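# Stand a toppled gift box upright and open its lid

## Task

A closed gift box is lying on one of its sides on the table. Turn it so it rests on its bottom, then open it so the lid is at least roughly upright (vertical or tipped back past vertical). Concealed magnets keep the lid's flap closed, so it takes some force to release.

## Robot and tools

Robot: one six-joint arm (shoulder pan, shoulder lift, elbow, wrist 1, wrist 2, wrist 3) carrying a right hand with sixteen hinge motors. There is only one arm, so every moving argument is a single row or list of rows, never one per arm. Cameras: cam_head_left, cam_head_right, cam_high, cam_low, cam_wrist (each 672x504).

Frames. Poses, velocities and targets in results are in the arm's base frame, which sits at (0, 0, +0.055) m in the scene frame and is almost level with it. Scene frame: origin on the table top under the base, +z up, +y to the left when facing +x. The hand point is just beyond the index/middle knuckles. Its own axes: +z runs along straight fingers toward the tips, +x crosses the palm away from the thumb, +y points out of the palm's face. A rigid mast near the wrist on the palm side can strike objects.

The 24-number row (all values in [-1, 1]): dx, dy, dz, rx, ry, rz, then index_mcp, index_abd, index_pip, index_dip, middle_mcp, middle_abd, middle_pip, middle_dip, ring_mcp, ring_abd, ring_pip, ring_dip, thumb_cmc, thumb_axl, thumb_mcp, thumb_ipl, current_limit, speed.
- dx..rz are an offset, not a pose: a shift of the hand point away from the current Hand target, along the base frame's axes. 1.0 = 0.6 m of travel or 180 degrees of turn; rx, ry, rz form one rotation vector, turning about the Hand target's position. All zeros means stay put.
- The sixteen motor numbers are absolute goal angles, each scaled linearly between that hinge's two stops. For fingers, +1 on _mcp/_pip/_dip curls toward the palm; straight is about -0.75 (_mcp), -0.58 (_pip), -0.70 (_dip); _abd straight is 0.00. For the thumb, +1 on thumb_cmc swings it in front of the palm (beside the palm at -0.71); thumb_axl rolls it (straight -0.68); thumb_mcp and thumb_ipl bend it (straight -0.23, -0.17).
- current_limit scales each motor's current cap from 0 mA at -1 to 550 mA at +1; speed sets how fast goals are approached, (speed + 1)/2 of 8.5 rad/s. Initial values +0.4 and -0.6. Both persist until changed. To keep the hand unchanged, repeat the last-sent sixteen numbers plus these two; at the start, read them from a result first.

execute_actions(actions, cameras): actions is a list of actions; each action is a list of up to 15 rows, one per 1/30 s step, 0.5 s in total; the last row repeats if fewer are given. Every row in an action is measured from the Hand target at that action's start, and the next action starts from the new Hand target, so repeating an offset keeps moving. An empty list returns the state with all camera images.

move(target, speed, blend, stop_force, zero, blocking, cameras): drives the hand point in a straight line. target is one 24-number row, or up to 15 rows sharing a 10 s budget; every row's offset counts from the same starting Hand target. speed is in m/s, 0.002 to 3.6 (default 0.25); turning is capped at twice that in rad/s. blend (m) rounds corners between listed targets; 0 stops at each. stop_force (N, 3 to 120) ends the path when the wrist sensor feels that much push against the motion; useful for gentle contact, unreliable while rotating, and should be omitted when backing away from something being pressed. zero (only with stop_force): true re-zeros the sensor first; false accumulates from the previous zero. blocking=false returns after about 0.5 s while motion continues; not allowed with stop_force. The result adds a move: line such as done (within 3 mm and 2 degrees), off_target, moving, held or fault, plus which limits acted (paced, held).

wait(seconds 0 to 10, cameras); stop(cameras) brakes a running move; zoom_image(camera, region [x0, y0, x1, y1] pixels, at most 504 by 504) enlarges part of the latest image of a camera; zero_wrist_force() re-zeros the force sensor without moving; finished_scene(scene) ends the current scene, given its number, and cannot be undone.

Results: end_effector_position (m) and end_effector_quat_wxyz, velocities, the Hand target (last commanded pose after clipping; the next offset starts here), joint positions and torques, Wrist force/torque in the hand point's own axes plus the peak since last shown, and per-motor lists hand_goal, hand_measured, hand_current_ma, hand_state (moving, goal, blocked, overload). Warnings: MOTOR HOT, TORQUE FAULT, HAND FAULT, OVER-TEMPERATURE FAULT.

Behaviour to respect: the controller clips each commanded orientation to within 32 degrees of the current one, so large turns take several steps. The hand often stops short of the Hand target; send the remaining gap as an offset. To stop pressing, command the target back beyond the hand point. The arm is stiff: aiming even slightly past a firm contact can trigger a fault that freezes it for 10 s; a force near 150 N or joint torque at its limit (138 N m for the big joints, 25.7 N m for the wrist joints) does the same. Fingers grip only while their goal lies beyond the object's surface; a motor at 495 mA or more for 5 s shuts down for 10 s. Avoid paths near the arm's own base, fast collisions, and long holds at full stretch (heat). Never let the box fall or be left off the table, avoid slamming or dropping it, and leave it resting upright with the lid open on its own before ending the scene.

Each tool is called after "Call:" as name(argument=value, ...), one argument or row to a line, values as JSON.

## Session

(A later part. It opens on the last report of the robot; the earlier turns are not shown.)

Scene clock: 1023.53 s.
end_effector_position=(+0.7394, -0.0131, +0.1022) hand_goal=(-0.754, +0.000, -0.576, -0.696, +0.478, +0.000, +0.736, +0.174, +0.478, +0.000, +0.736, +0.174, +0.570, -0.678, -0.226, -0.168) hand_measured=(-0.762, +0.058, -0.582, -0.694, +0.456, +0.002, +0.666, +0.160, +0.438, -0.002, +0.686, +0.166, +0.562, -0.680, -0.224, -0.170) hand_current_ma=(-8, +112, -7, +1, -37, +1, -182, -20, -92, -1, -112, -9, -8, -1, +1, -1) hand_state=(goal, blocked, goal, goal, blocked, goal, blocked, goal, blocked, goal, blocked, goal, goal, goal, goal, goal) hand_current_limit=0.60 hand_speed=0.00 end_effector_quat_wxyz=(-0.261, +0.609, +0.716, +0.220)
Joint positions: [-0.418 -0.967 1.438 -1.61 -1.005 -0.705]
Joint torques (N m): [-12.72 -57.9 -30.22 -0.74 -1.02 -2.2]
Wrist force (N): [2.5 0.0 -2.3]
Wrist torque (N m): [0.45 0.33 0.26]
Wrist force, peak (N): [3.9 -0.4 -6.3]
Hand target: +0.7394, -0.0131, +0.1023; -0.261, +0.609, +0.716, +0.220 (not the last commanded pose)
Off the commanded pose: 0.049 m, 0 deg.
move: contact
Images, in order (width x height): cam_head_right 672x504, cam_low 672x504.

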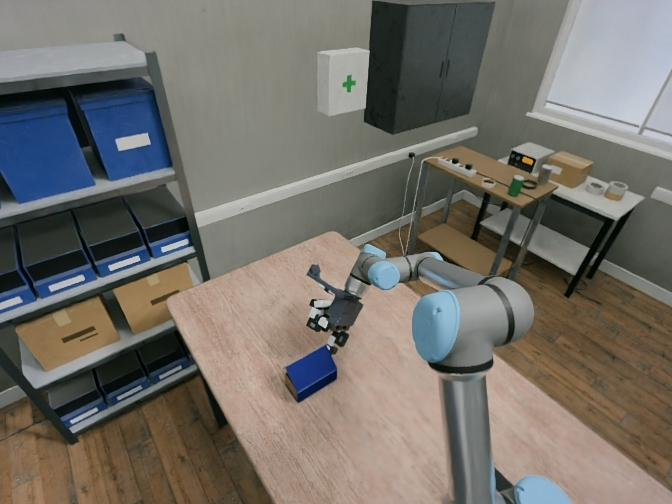

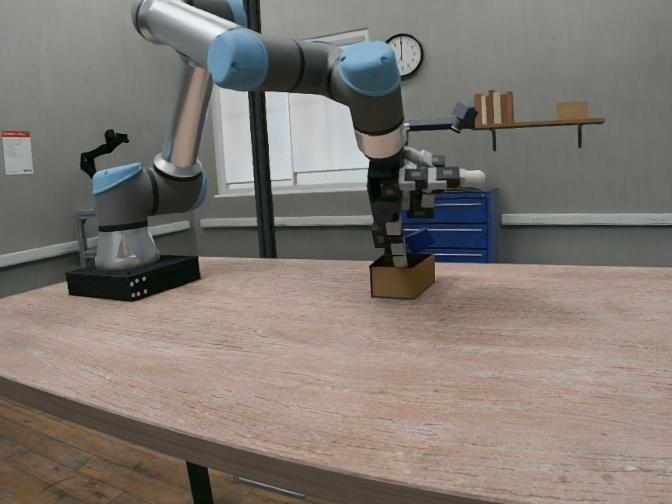

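Call:
move(
  target=[-0.008,0.053,-0.064,0,0,0,-0.754,0,-0.576,-0.696,0.479,0,0.737,0.174,0.479,0,0.737,0.174,0.571,-0.678,-0.226,-0.168,0.8,0],
  speed=0.03,
  stop_force=12,
  cameras=["cam_low","cam_head_right","cam_wrist"],
)

Call:
zoom_image(
  camera="cam_low",
  region=[330, 180, 530, 320],
)

Call:
zoom_image(
  camera="cam_head_right",
  region=[250, 270, 470, 420],
)

Scene clock: 1029.80 s.
end_effector_position=(+0.7382, -0.0051, +0.0927) hand_goal=(-0.754, +0.000, -0.576, -0.696, +0.478, +0.000, +0.736, +0.174, +0.478, +0.000, +0.736, +0.174, +0.570, -0.678, -0.226, -0.168) hand_measured=(-0.752, +0.086, -0.572, -0.686, +0.456, +0.002, +0.666, +0.160, +0.436, -0.002, +0.686, +0.166, +0.562, -0.680, -0.224, -0.170) hand_current_ma=(+1, +197, +3, +12, -37, +1, -181, -20, -92, -1, -112, -9, -8, -1, +1, -1) hand_state=(goal, blocked, goal, goal, blocked, goal, blocked, goal, blocked, goal, blocked, goal, goal, goal, goal, goal) hand_current_limit=0.80 hand_speed=0.00 end_effector_quat_wxyz=(-0.261, +0.609, +0.716, +0.220)
Joint positions: [-0.408 -0.963 1.459 -1.641 -1.001 -0.695]
Joint torques (N m): [-13.93 -56.69 -30.26 -0.4 -1.7 -1.97]
Wrist force (N): [3.5 0.5 -2.5]
Wrist torque (N m): [0.44 0.38 0.34]
Wrist force, peak (N): [8.5 -0.6 -16.3]
Hand target: +0.7382, -0.0051, +0.0927; -0.261, +0.609, +0.716, +0.220 (not the last commanded pose)
Off the commanded pose: 0.038 m, 0 deg.
move: contact
Images, in order (width x height): cam_head_right 672x504, cam_low 672x504, cam_wrist 672x504.

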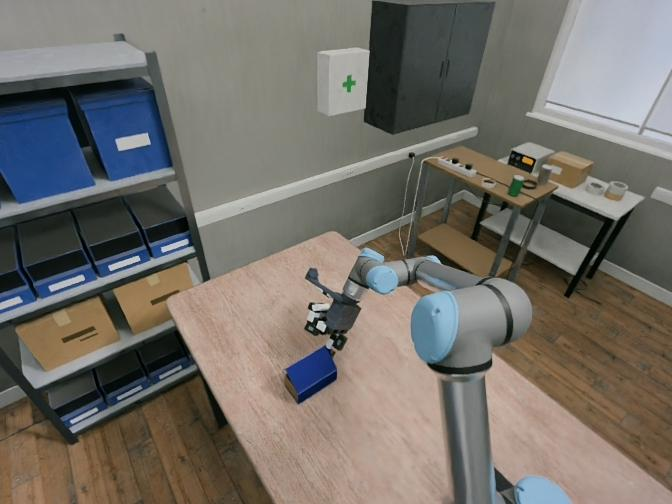

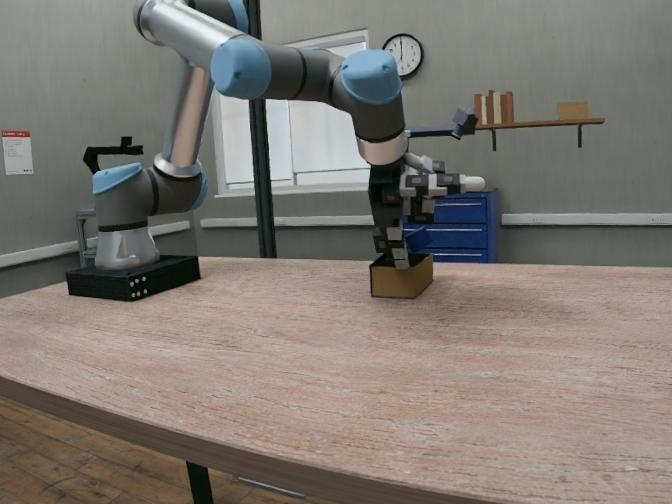

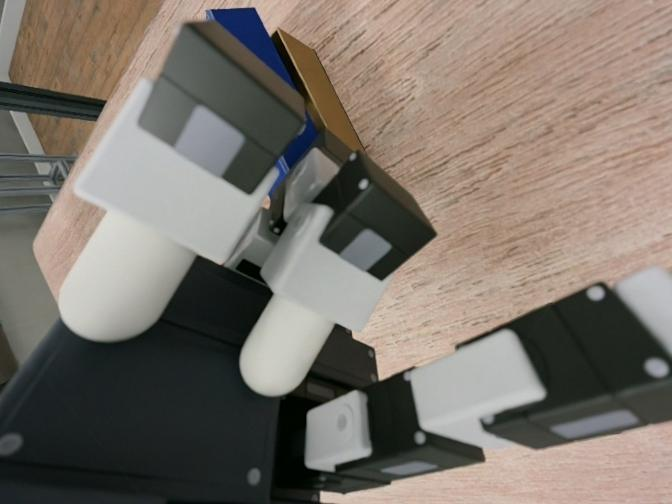

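Scaled by 2.520 from the camera's 672x504 image, which has a finer 960x720 frame.

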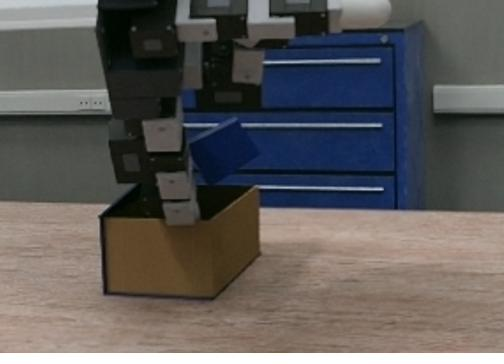

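Scaled by 2.291 from the camera's 672x504 image, which has a finer 960x720 frame.

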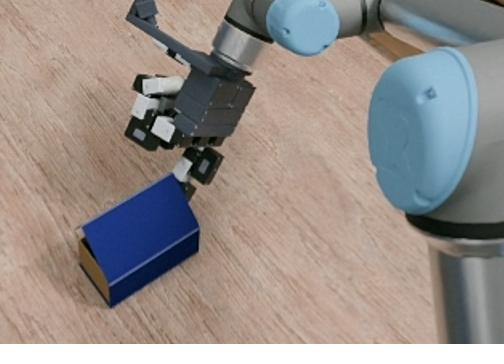

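Call:
move(
  target=[-0.0117,0.073,-0.0058,-0.0823,-0.013,0,-0.754,0,-0.576,-0.696,0.479,0,0.737,0.174,0.479,0,0.737,0.174,0.571,-0.678,-0.226,-0.168,0.7,0],
  speed=0.05,
  cameras=["cam_low","cam_head_right"],
)

Call:
zoom_image(
  camera="cam_low",
  region=[330, 180, 530, 320],
)

Call:
zoom_image(
  camera="cam_head_right",
  region=[250, 270, 470, 420],
)

Scene clock: 1042.77 s.
end_effector_position=(+0.7312, +0.0386, +0.0892) hand_goal=(-0.754, +0.000, -0.576, -0.696, +0.478, +0.000, +0.736, +0.174, +0.478, +0.000, +0.736, +0.174, +0.570, -0.678, -0.226, -0.168) hand_measured=(-0.728, +0.292, -0.564, -0.688, +0.456, +0.002, +0.666, +0.160, +0.436, -0.002, +0.686, +0.166, +0.562, -0.680, -0.224, -0.170) hand_current_ma=(+50, +467, +15, +9, -37, +1, -181, -20, -92, -1, -112, -9, -8, -1, +1, -1) hand_state=(blocked, blocked, goal, goal, blocked, goal, blocked, goal, blocked, goal, blocked, goal, goal, goal, goal, goal) hand_current_limit=0.70 hand_speed=0.00 end_effector_quat_wxyz=(-0.166, +0.633, +0.743, +0.139)
Joint positions: [-0.278 -1.041 1.583 -1.915 -1.181 -0.477]
Joint torques (N m): [20.14 -34.92 2.78 -0.55 -2.07 1.53]
Wrist force (N): [5.8 0.7 -30.9]
Wrist torque (N m): [2.50 0.29 0.45]
Wrist force, peak (N): [10.9 0.1 -31.9]
Hand target: +0.7312, +0.0387, +0.0892; -0.165, +0.633, +0.743, +0.139
Off the commanded pose: 0.000 m, 0 deg.
move: done
Images, in order (width x height): cam_head_right 672x504, cam_low 672x504.

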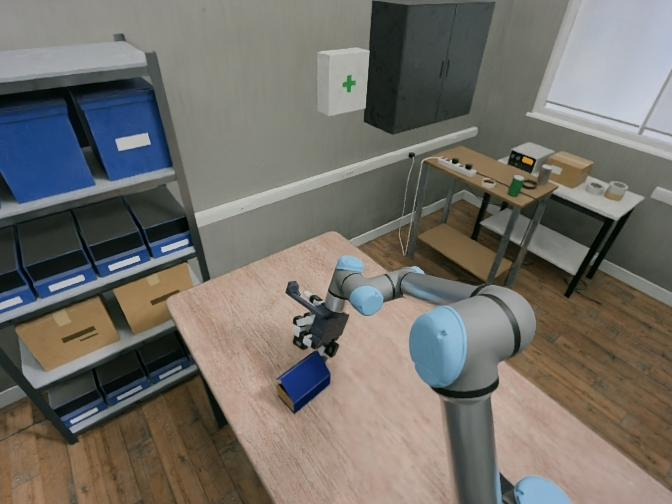

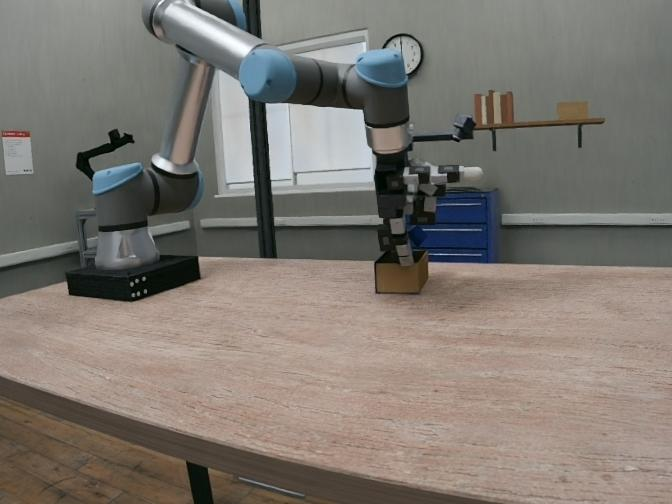

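Scaled by 2.520 from the camera's 672x504 image, which has a finer 960x720 frame.

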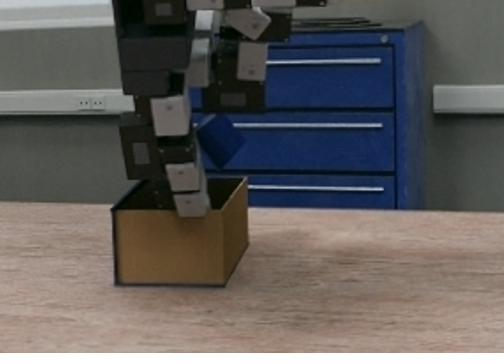

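Scaled by 2.291 from the camera's 672x504 image, which has a finer 960x720 frame.

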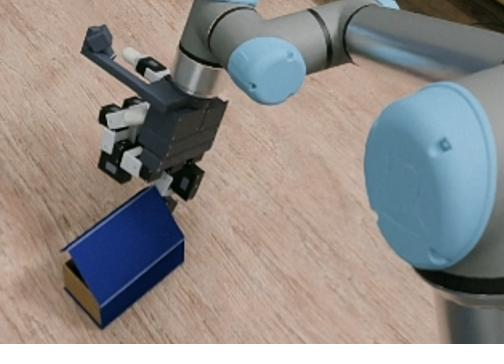

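Call:
move(
  target=[
    [0,0,0.012,0,0,0,-0.754,0.2,-0.576,-0.696,0.479,0,0.737,0.174,0.479,0,0.737,0.174,0.571,-0.678,-0.226,-0.168,0.6,0],
    [-0.0887,-0.0143,0.05,0.0217,-0.1372,0,-0.754,0.2,-0.576,-0.696,0.479,0,0.737,0.174,0.479,0,0.737,0.174,0.571,-0.678,-0.226,-0.168,0.6,0],
  ],
  speed=0.05,
  cameras=["cam_low","cam_head_right","cam_high"],
)

Call:
zoom_image(
  camera="cam_low",
  region=[330, 180, 530, 320],
)

Call:
zoom_image(
  camera="cam_head_right",
  region=[250, 270, 470, 420],
)

Scene clock: 1057.83 s.
end_effector_position=(+0.6779, +0.0301, +0.1192) hand_goal=(-0.754, +0.200, -0.576, -0.696, +0.478, +0.000, +0.736, +0.174, +0.478, +0.000, +0.736, +0.174, +0.570, -0.678, -0.226, -0.168) hand_measured=(-0.730, +0.216, -0.562, -0.696, +0.456, +0.002, +0.666, +0.160, +0.436, -0.002, +0.686, +0.166, +0.562, -0.680, -0.224, -0.170) hand_current_ma=(+41, +18, +20, +0, -37, +1, -181, -20, -92, -1, -112, -9, -8, -1, +2, -1) hand_state=(blocked, goal, goal, goal, blocked, goal, blocked, goal, blocked, goal, blocked, goal, goal, goal, goal, goal) hand_current_limit=0.60 hand_speed=0.00 end_effector_quat_wxyz=(-0.024, +0.583, +0.756, +0.296)
Joint positions: [-0.391 -1.21 2.047 -2.533 -0.98 -0.61]
Joint torques (N m): [-12.51 -44.54 -8.45 -4.52 3.07 -2.13]
Wrist force (N): [0.6 2.1 -1.3]
Wrist torque (N m): [0.21 0.12 0.08]
Wrist force, peak (N): [6.1 0.8 -31.7]
Hand target: +0.6779, +0.0301, +0.1192; -0.024, +0.583, +0.756, +0.296
Off the commanded pose: 0.000 m, 0 deg.
move: done
Images, in order (width x height): cam_head_right 672x504, cam_high 672x504, cam_low 672x504.

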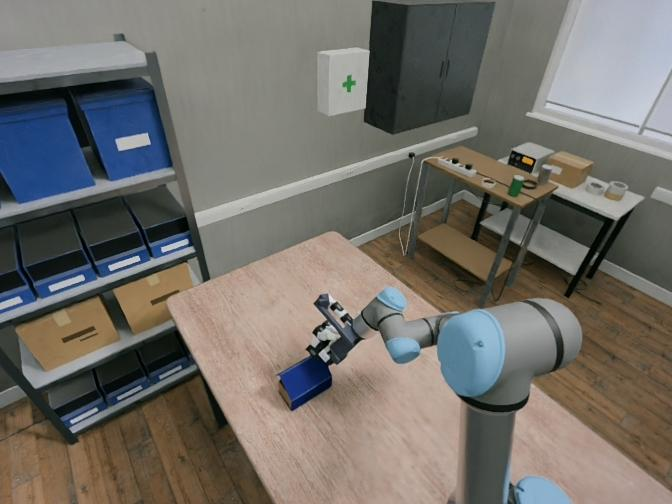

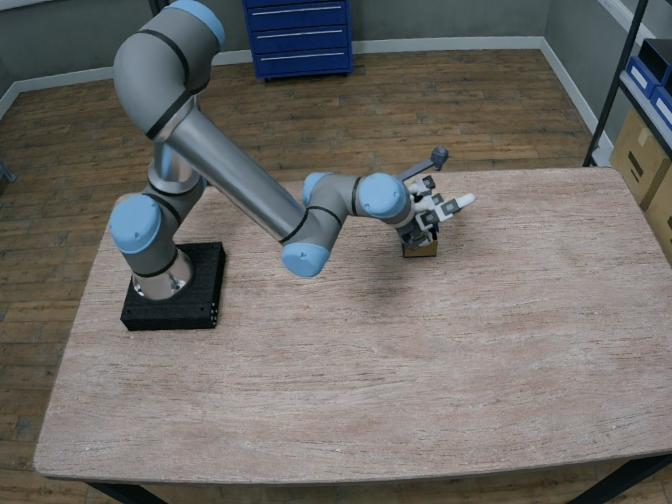

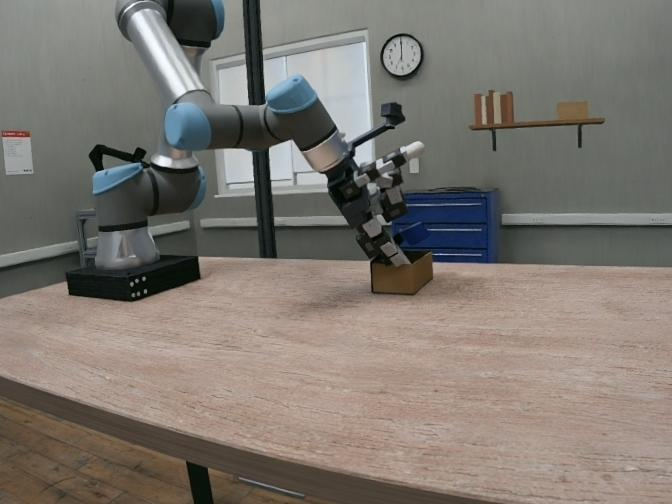

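Scaled by 2.520 from the camera's 672x504 image, which has a finer 960x720 frame.

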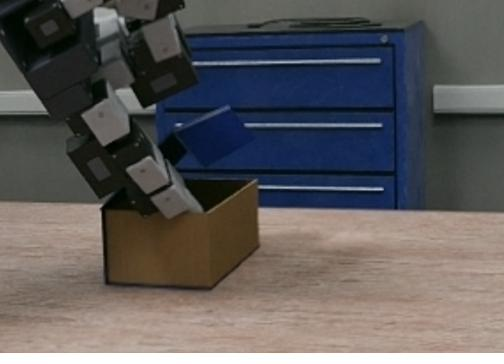

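Scaled by 2.291 from the camera's 672x504 image, which has a finer 960x720 frame.

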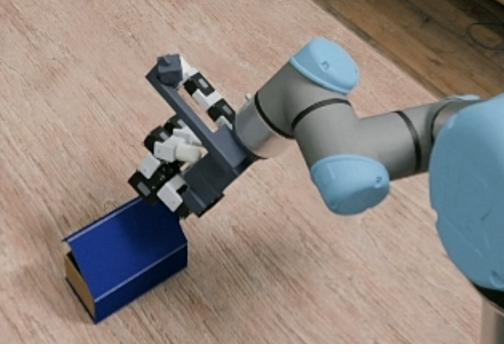

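Call:
move(
  target=[
    [-0.0317,-0.0483,0.0817,0,0,0,-0.754,0,-0.576,-0.696,0.479,0,0.737,0.174,0.479,0,0.737,0.174,0.571,-0.678,-0.226,-0.168,0.6,0],
    [0.0433,-0.0163,0.016,0.0135,0.1083,-0.0616,-0.754,0,-0.576,-0.696,0.479,0,0.737,0.174,0.479,0,0.737,0.174,0.571,-0.678,-0.226,-0.168,0.6,0],
  ],
  speed=0.12,
  cameras=["cam_low","cam_head_right","cam_high"],
)

Call:
zoom_image(
  camera="cam_low",
  region=[330, 180, 530, 320],
)

Call:
zoom_image(
  camera="cam_head_right",
  region=[250, 270, 470, 420],
)

Call:
zoom_image(
  camera="cam_high",
  region=[380, 160, 500, 280],
)

Scene clock: 1093.13 s.
end_effector_position=(+0.7039, +0.0203, +0.1288) hand_goal=(-0.754, +0.000, -0.576, -0.696, +0.478, +0.000, +0.736, +0.174, +0.478, +0.000, +0.736, +0.174, +0.570, -0.678, -0.226, -0.168) hand_measured=(-0.752, +0.004, -0.574, -0.696, +0.456, +0.002, +0.666, +0.160, +0.436, -0.002, +0.686, +0.166, +0.562, -0.680, -0.224, -0.170) hand_current_ma=(+1, +3, +1, +0, -37, +1, -181, -20, -92, -1, -112, -9, -8, -1, +2, -1) hand_state=(goal, goal, goal, goal, blocked, goal, blocked, goal, blocked, goal, blocked, goal, goal, goal, goal, goal) hand_current_limit=0.60 hand_speed=0.00 end_effector_quat_wxyz=(-0.135, +0.694, +0.675, +0.210)
Joint positions: [-0.331 -1.19 1.783 -2.105 -1.069 -0.319]
Joint torques (N m): [15.76 -22.3 -28.54 -0.55 -1.11 1.79]
Wrist force (N): [0.9 1.1 -3.5]
Wrist torque (N m): [0.57 0.05 0.10]
Wrist force, peak (N): [4.9 3.0 -5.7]
Hand target: +0.7039, +0.0203, +0.1288; -0.135, +0.694, +0.675, +0.210
Off the commanded pose: 0.000 m, 0 deg.
move: done
Images, in order (width x height): cam_head_right 672x504, cam_high 672x504, cam_low 672x504.

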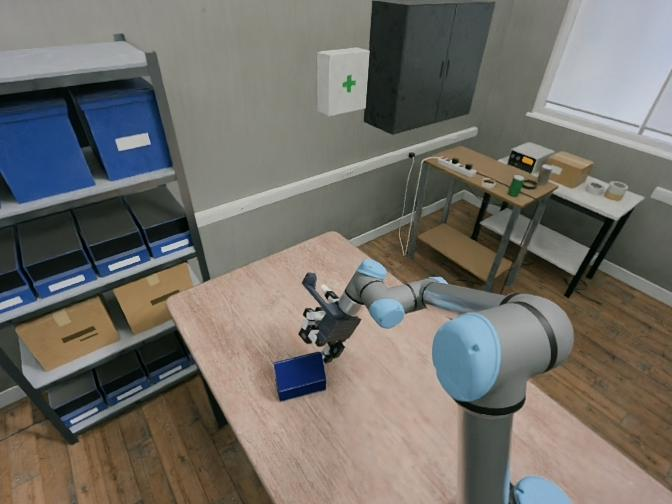

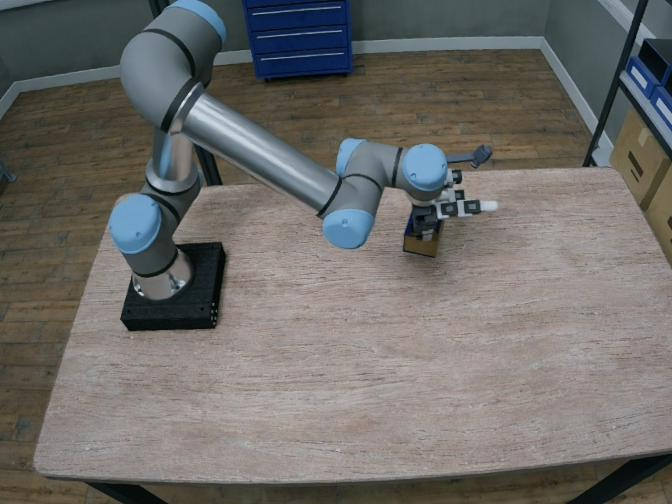

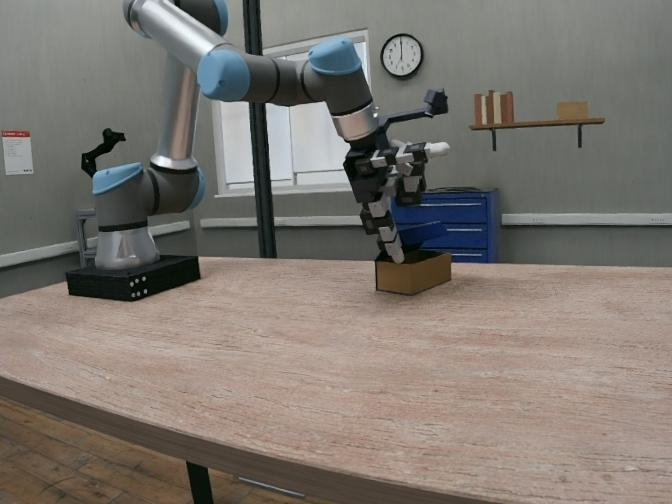

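Scaled by 2.520 from the camera's 672x504 image, which has a finer 960x720 frame.

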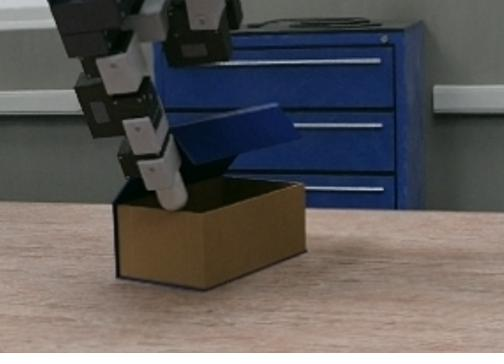

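Scaled by 2.291 from the camera's 672x504 image, which has a finer 960x720 frame.

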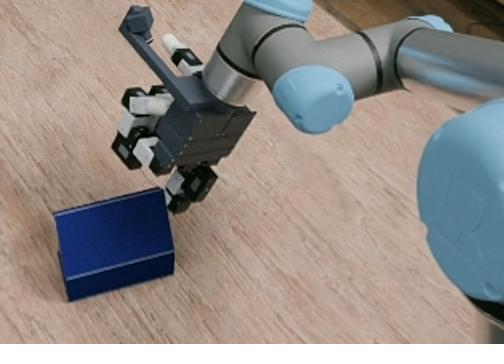

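Scaled by 4.200 from the camera's 672x504 image, which has a finer 960x720 frame.

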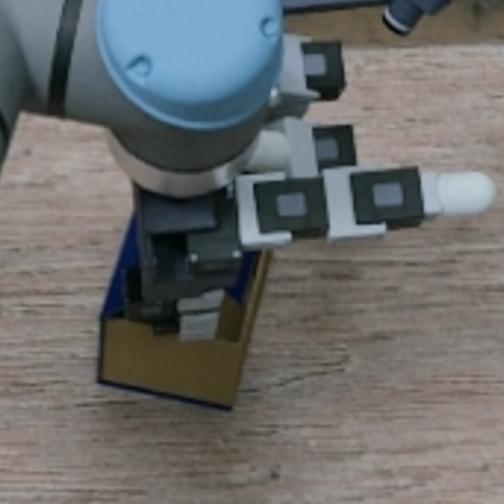

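Call:
move(
  target=[0.0005,0.024,-0.0878,0,0,-0.075,-0.754,0,-0.576,-0.696,0.479,0,0.737,0.174,0.479,0,0.737,0.174,0.571,-0.678,-0.226,-0.168,0.6,0],
  speed=0.04,
  stop_force=10,
  cameras=["cam_low","cam_head_right","cam_high"],
)

Call:
zoom_image(
  camera="cam_low",
  region=[330, 180, 530, 320],
)

Call:
zoom_image(
  camera="cam_high",
  region=[380, 160, 500, 280],
)

Scene clock: 1109.83 s.
end_effector_position=(+0.7040, +0.0209, +0.1264) hand_goal=(-0.754, +0.000, -0.576, -0.696, +0.478, +0.000, +0.736, +0.174, +0.478, +0.000, +0.736, +0.174, +0.570, -0.678, -0.226, -0.168) hand_measured=(-0.744, +0.048, -0.572, -0.696, +0.456, +0.002, +0.666, +0.160, +0.436, -0.002, +0.686, +0.166, +0.562, -0.680, -0.224, -0.170) hand_current_ma=(+13, +85, +4, +0, -38, +1, -180, -20, -92, -1, -112, -9, -8, -1, +2, -1) hand_state=(goal, blocked, goal, goal, blocked, goal, blocked, goal, blocked, goal, blocked, goal, goal, goal, goal, goal) hand_current_limit=0.60 hand_speed=0.00 end_effector_quat_wxyz=(-0.134, +0.698, +0.671, +0.211)
Joint positions: [-0.329 -1.188 1.789 -2.122 -1.069 -0.303]
Joint torques (N m): [-12.19 -47.24 -27.95 -0.63 -1.14 -1.96]
Wrist force (N): [2.4 1.2 -4.4]
Wrist torque (N m): [0.63 0.26 0.31]
Wrist force, peak (N): [3.4 1.2 -14.0]
Hand target: +0.7040, +0.0209, +0.1264; -0.134, +0.698, +0.671, +0.211 (not the last commanded pose)
Off the commanded pose: 0.052 m, 13 deg.
move: contact
Images, in order (width x height): cam_head_right 672x504, cam_high 672x504, cam_low 672x504.

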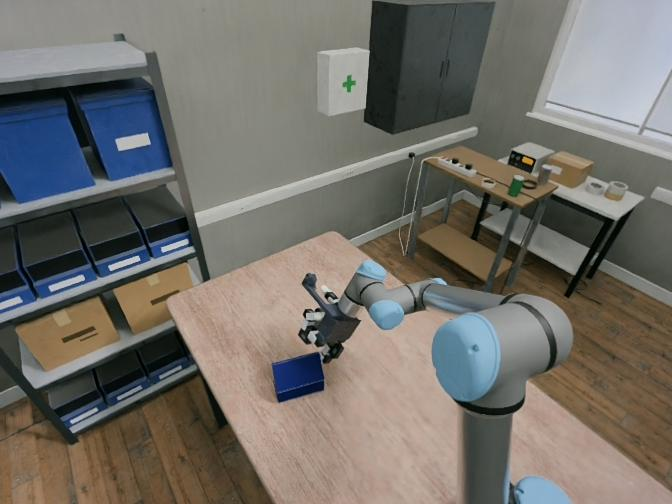

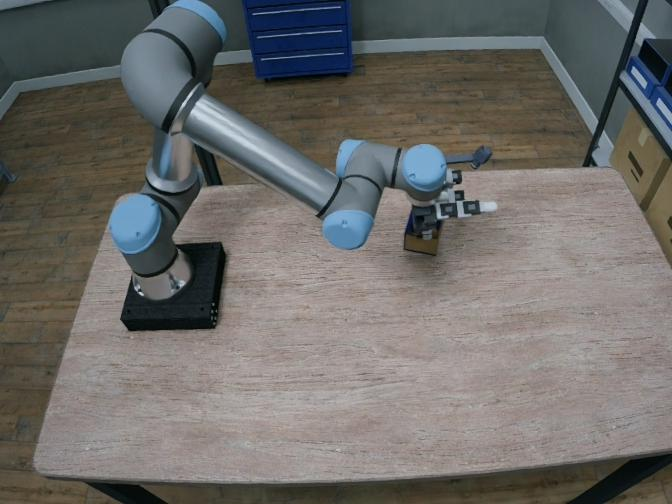

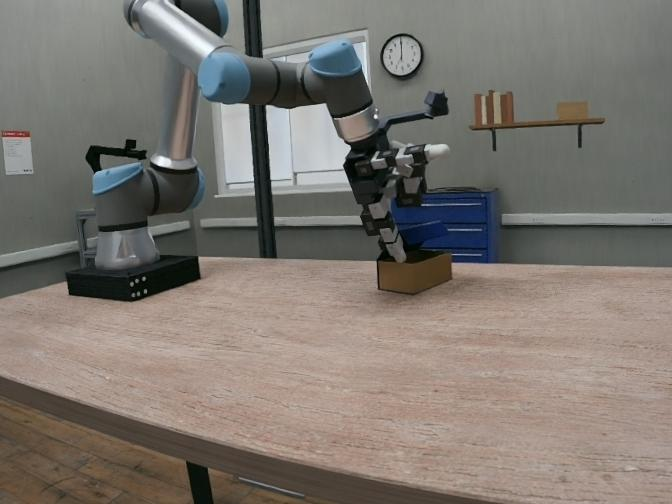

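Scaled by 2.520 from the camera's 672x504 image, which has a finer 960x720 frame.

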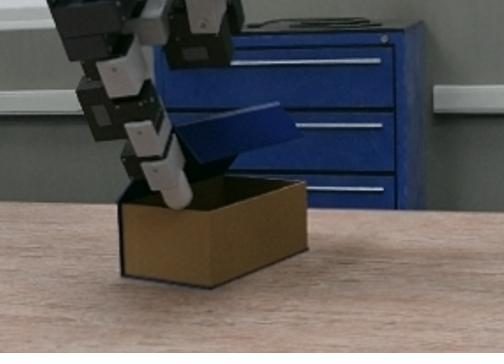

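Scaled by 4.200 from the camera's 672x504 image, which has a finer 960x720 frame.

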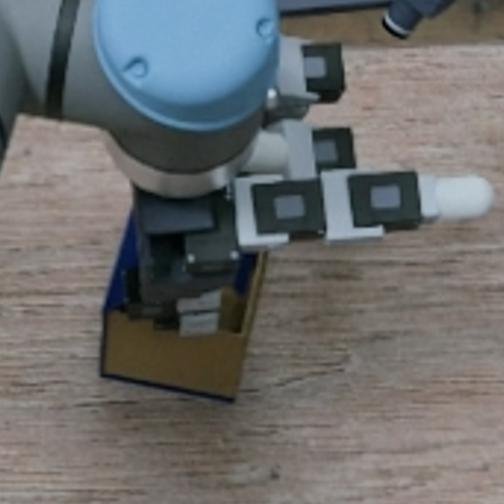

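Call:
move(
  target=[0.008,0.033,0.02,0,0,-0.075,-0.754,0,-0.576,-0.696,0.479,0,0.737,0.174,0.479,0,0.737,0.174,0.571,-0.678,-0.226,-0.168,0.6,0],
  speed=0.1,
  cameras=["cam_low","cam_high","cam_wrist"],
)

Call:
zoom_image(
  camera="cam_low",
  region=[330, 140, 570, 320],
)

Call:
zoom_image(
  camera="cam_high",
  region=[380, 160, 540, 280],
)

Scene clock: 1132.93 s.
end_effector_position=(+0.7088, +0.0407, +0.1384) hand_goal=(-0.754, +0.000, -0.576, -0.696, +0.478, +0.000, +0.736, +0.174, +0.478, +0.000, +0.736, +0.174, +0.570, -0.678, -0.226, -0.168) hand_measured=(-0.752, -0.002, -0.574, -0.696, +0.456, +0.002, +0.666, +0.160, +0.436, -0.002, +0.686, +0.166, +0.562, -0.680, -0.224, -0.170) hand_current_ma=(+1, -1, +1, +0, -38, +1, -180, -20, -92, -1, -112, -9, -8, -1, +2, -1) hand_state=(goal, goal, goal, goal, blocked, goal, blocked, goal, blocked, goal, blocked, goal, goal, goal, goal, goal) hand_current_limit=0.60 hand_speed=0.00 end_effector_quat_wxyz=(-0.108, +0.772, +0.585, +0.225)
Joint positions: [-0.255 -1.21 1.836 -2.317 -1.079 0.049]
Joint torques (N m): [14.69 -48.06 -11.99 -4.87 -1.23 1.85]
Wrist force (N): [-0.1 0.9 -0.6]
Wrist torque (N m): [0.36 0.05 0.04]
Wrist force, peak (N): [2.7 1.2 -5.1]
Hand target: +0.7088, +0.0407, +0.1384; -0.108, +0.772, +0.585, +0.225
Off the commanded pose: 0.000 m, 0 deg.
move: done
Images, in order (width x height): cam_high 672x504, cam_low 672x504, cam_wrist 672x504.

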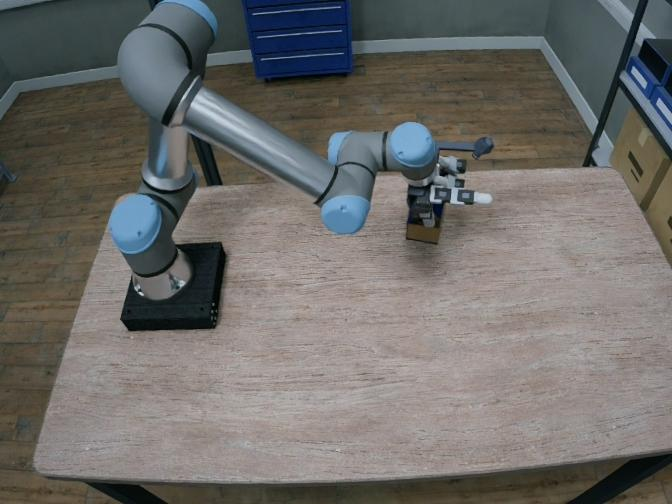

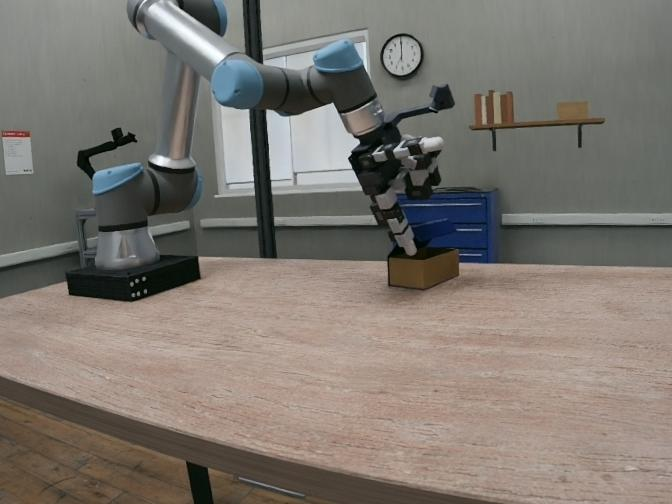

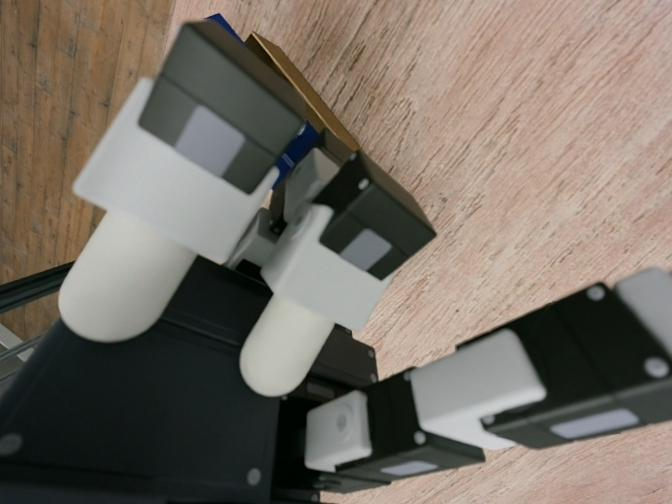

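Scaled by 2.100 from the camera's 672x504 image, which has a finer 960x720 frame.

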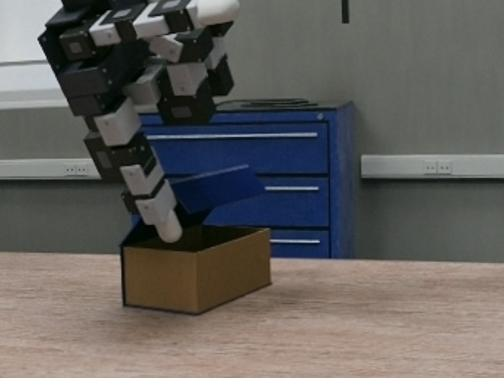

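Scaled by 3.150 from the camera's 672x504 image, which has a finer 960x720 frame.

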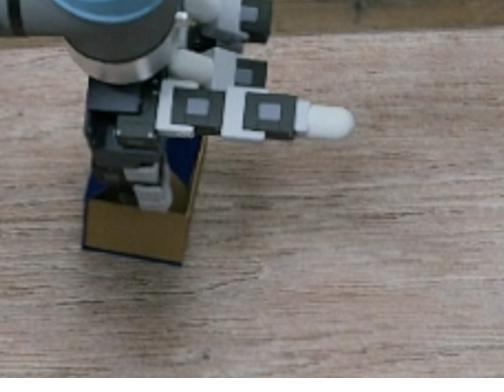

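Call:
move(
  target=[0,0.01,-0.1,0,0,0,-0.754,0,-0.576,-0.696,0.479,0,0.737,0.174,0.479,0,0.737,0.174,0.571,-0.678,-0.226,-0.168,0.6,0],
  speed=0.06,
  stop_force=4,
  cameras=["cam_low","cam_high"],
)

Call:
zoom_image(
  camera="cam_low",
  region=[330, 140, 570, 320],
)

Call:
zoom_image(
  camera="cam_high",
  region=[380, 160, 540, 280],
)

Scene clock: 1140.57 s.
end_effector_position=(+0.7087, +0.0417, +0.1289) hand_goal=(-0.754, +0.000, -0.576, -0.696, +0.478, +0.000, +0.736, +0.174, +0.478, +0.000, +0.736, +0.174, +0.570, -0.678, -0.226, -0.168) hand_measured=(-0.752, +0.000, -0.574, -0.694, +0.456, +0.002, +0.666, +0.160, +0.436, -0.002, +0.686, +0.166, +0.562, -0.680, -0.224, -0.168) hand_current_ma=(+2, +0, +2, +2, -40, +1, -178, -20, -93, -1, -112, -9, -8, -1, +2, -1) hand_state=(goal, goal, goal, goal, blocked, goal, blocked, goal, blocked, goal, blocked, goal, goal, goal, goal, goal) hand_current_limit=0.60 hand_speed=0.00 end_effector_quat_wxyz=(-0.108, +0.772, +0.585, +0.225)
Joint positions: [-0.253 -1.196 1.846 -2.341 -1.08 0.051]
Joint torques (N m): [-14.03 -48.04 -29.25 -1.44 1.71 -2]
Wrist force (N): [0.1 0.9 -0.8]
Wrist torque (N m): [0.37 0.09 0.04]
Wrist force, peak (N): [2.6 1.5 -11.6]
Hand target: +0.7087, +0.0417, +0.1289; -0.108, +0.772, +0.585, +0.225 (not the last commanded pose)
Off the commanded pose: 0.051 m, 0 deg.
move: contact
Images, in order (width x height): cam_high 672x504, cam_low 672x504.

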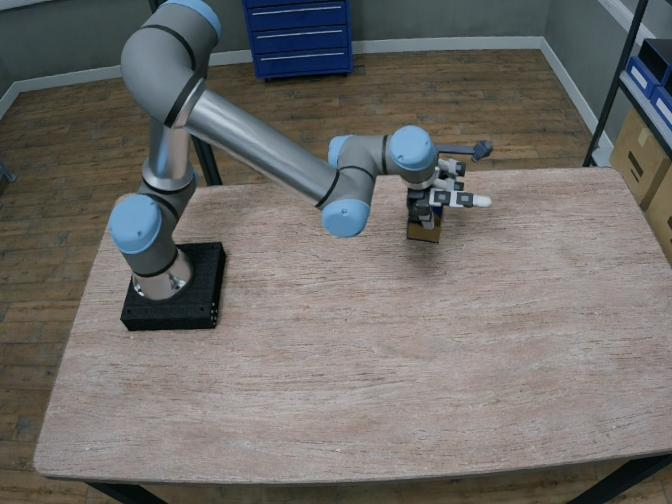

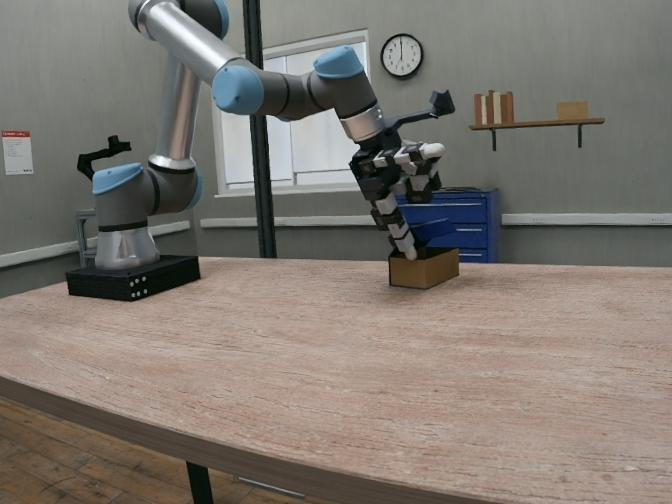

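Scaled by 2.100 from the camera's 672x504 image, which has a finer 960x720 frame.

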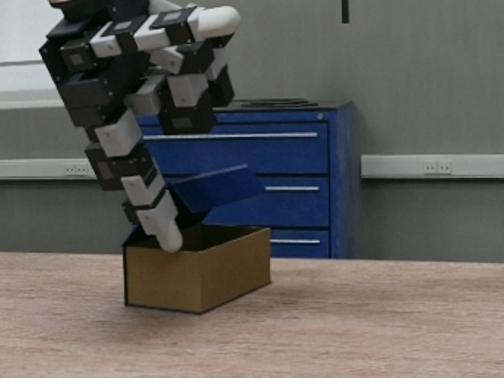

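Scaled by 3.150 from the camera's 672x504 image, which has a finer 960x720 frame.

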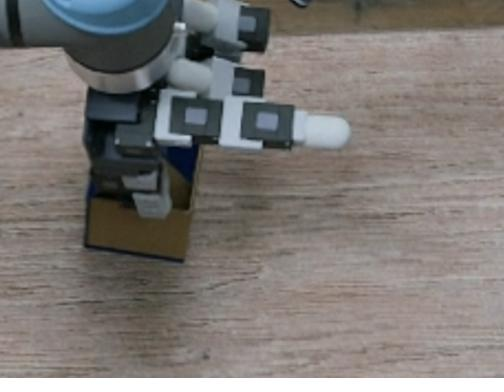

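Call:
move(
  target=[
    [0,0,0.025,0,0,0,-0.754,0,-0.576,-0.696,0.479,0,0.737,0.174,0.479,0,0.737,0.174,0.571,-0.678,-0.226,-0.168,0.6,0],
    [0.012,0.05,0.022,0,0,0,-0.754,0,-0.576,-0.696,0.479,0,0.737,0.174,0.479,0,0.737,0.174,0.571,-0.678,-0.226,-0.168,0.6,0],
  ],
  speed=0.1,
)

Call:
move(
  target=[0,0.01,-0.1,0,0,0,-0.754,0,-0.576,-0.696,0.479,0,0.737,0.174,0.479,0,0.737,0.174,0.571,-0.678,-0.226,-0.168,0.6,0],
  speed=0.06,
  stop_force=4,
  cameras=["cam_low","cam_high"],
)

Call:
zoom_image(
  camera="cam_low",
  region=[330, 140, 570, 320],
)

Call:
zoom_image(
  camera="cam_high",
  region=[380, 160, 540, 280],
)

Scene clock: 1148.67 s.
end_effector_position=(+0.7159, +0.0716, +0.1421) hand_goal=(-0.754, +0.000, -0.576, -0.696, +0.478, +0.000, +0.736, +0.174, +0.478, +0.000, +0.736, +0.174, +0.570, -0.678, -0.226, -0.168) hand_measured=(-0.752, -0.004, -0.574, -0.694, +0.456, +0.002, +0.666, +0.160, +0.436, -0.002, +0.686, +0.166, +0.562, -0.680, -0.224, -0.168) hand_current_ma=(+2, -2, +2, +2, -40, +1, -178, -20, -93, -1, -112, -9, -8, -1, +2, -1) hand_state=(goal, goal, goal, goal, blocked, goal, blocked, goal, blocked, goal, blocked, goal, goal, goal, goal, goal) hand_current_limit=0.60 hand_speed=0.00 end_effector_quat_wxyz=(-0.108, +0.772, +0.585, +0.225)
Joint positions: [-0.199 -1.195 1.813 -2.336 -1.087 0.111]
Joint torques (N m): [13.22 -25.53 -30.17 -4.61 -0.88 1.52]
Wrist force (N): [0.0 0.7 -0.8]
Wrist torque (N m): [0.32 0.04 0.04]
Wrist force, peak (N): [-1.5 1.2 -0.9]
Hand target: +0.7159, +0.0717, +0.1421; -0.108, +0.772, +0.585, +0.225
Off the commanded pose: 0.000 m, 0 deg.
move: done

Scene clock: 1150.13 s.
end_effector_position=(+0.7158, +0.0731, +0.1277) hand_goal=(-0.754, +0.000, -0.576, -0.696, +0.478, +0.000, +0.736, +0.174, +0.478, +0.000, +0.736, +0.174, +0.570, -0.678, -0.226, -0.168) hand_measured=(-0.752, +0.000, -0.574, -0.692, +0.456, +0.002, +0.666, +0.160, +0.436, -0.002, +0.686, +0.166, +0.562, -0.680, -0.224, -0.168) hand_current_ma=(+2, +0, +2, +2, -40, +1, -177, -20, -93, -1, -112, -9, -8, -1, +2, -1) hand_state=(goal, goal, goal, goal, blocked, goal, blocked, goal, blocked, goal, blocked, goal, goal, goal, goal, goal) hand_current_limit=0.60 hand_speed=0.00 end_effector_quat_wxyz=(-0.108, +0.772, +0.585, +0.225)
Joint positions: [-0.197 -1.175 1.827 -2.372 -1.087 0.114]
Joint torques (N m): [-14.29 -49.75 -29.86 -1.53 1.85 -2.17]
Wrist force (N): [0.1 0.7 -0.9]
Wrist torque (N m): [0.32 0.07 0.05]
Wrist force, peak (N): [2.3 1.3 -11.2]
Hand target: +0.7158, +0.0731, +0.1277; -0.108, +0.772, +0.585, +0.225 (not the last commanded pose)
Off the commanded pose: 0.046 m, 0 deg.
move: contact
Images, in order (width x height): cam_high 672x504, cam_low 672x504.

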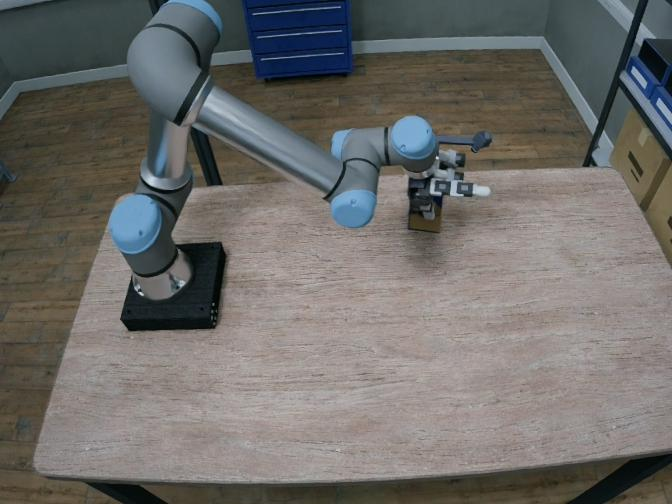

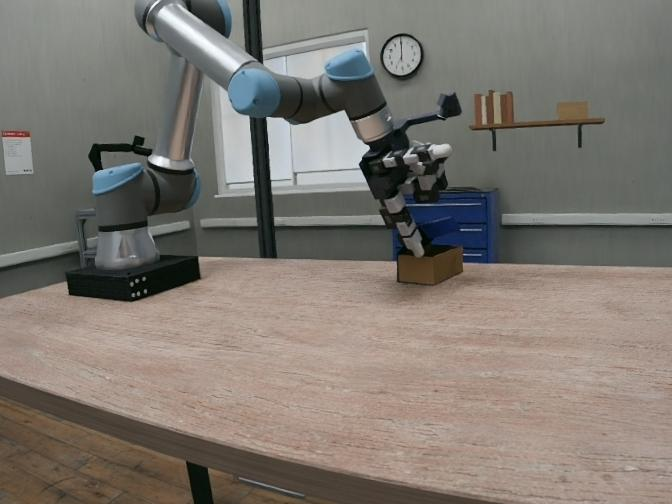

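Scaled by 2.100 from the camera's 672x504 image, which has a finer 960x720 frame.

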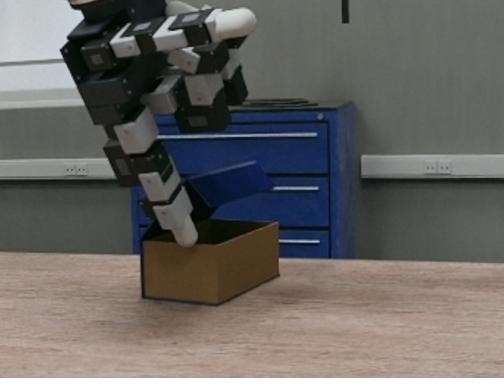

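Scaled by 3.150 from the camera's 672x504 image, which has a finer 960x720 frame.

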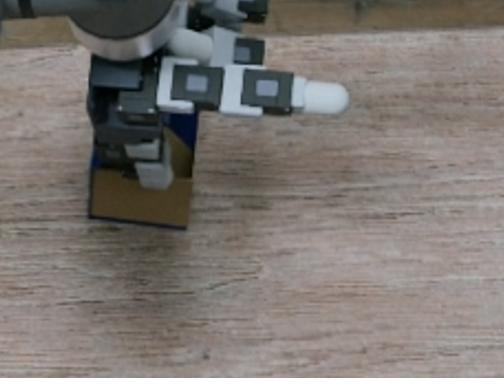

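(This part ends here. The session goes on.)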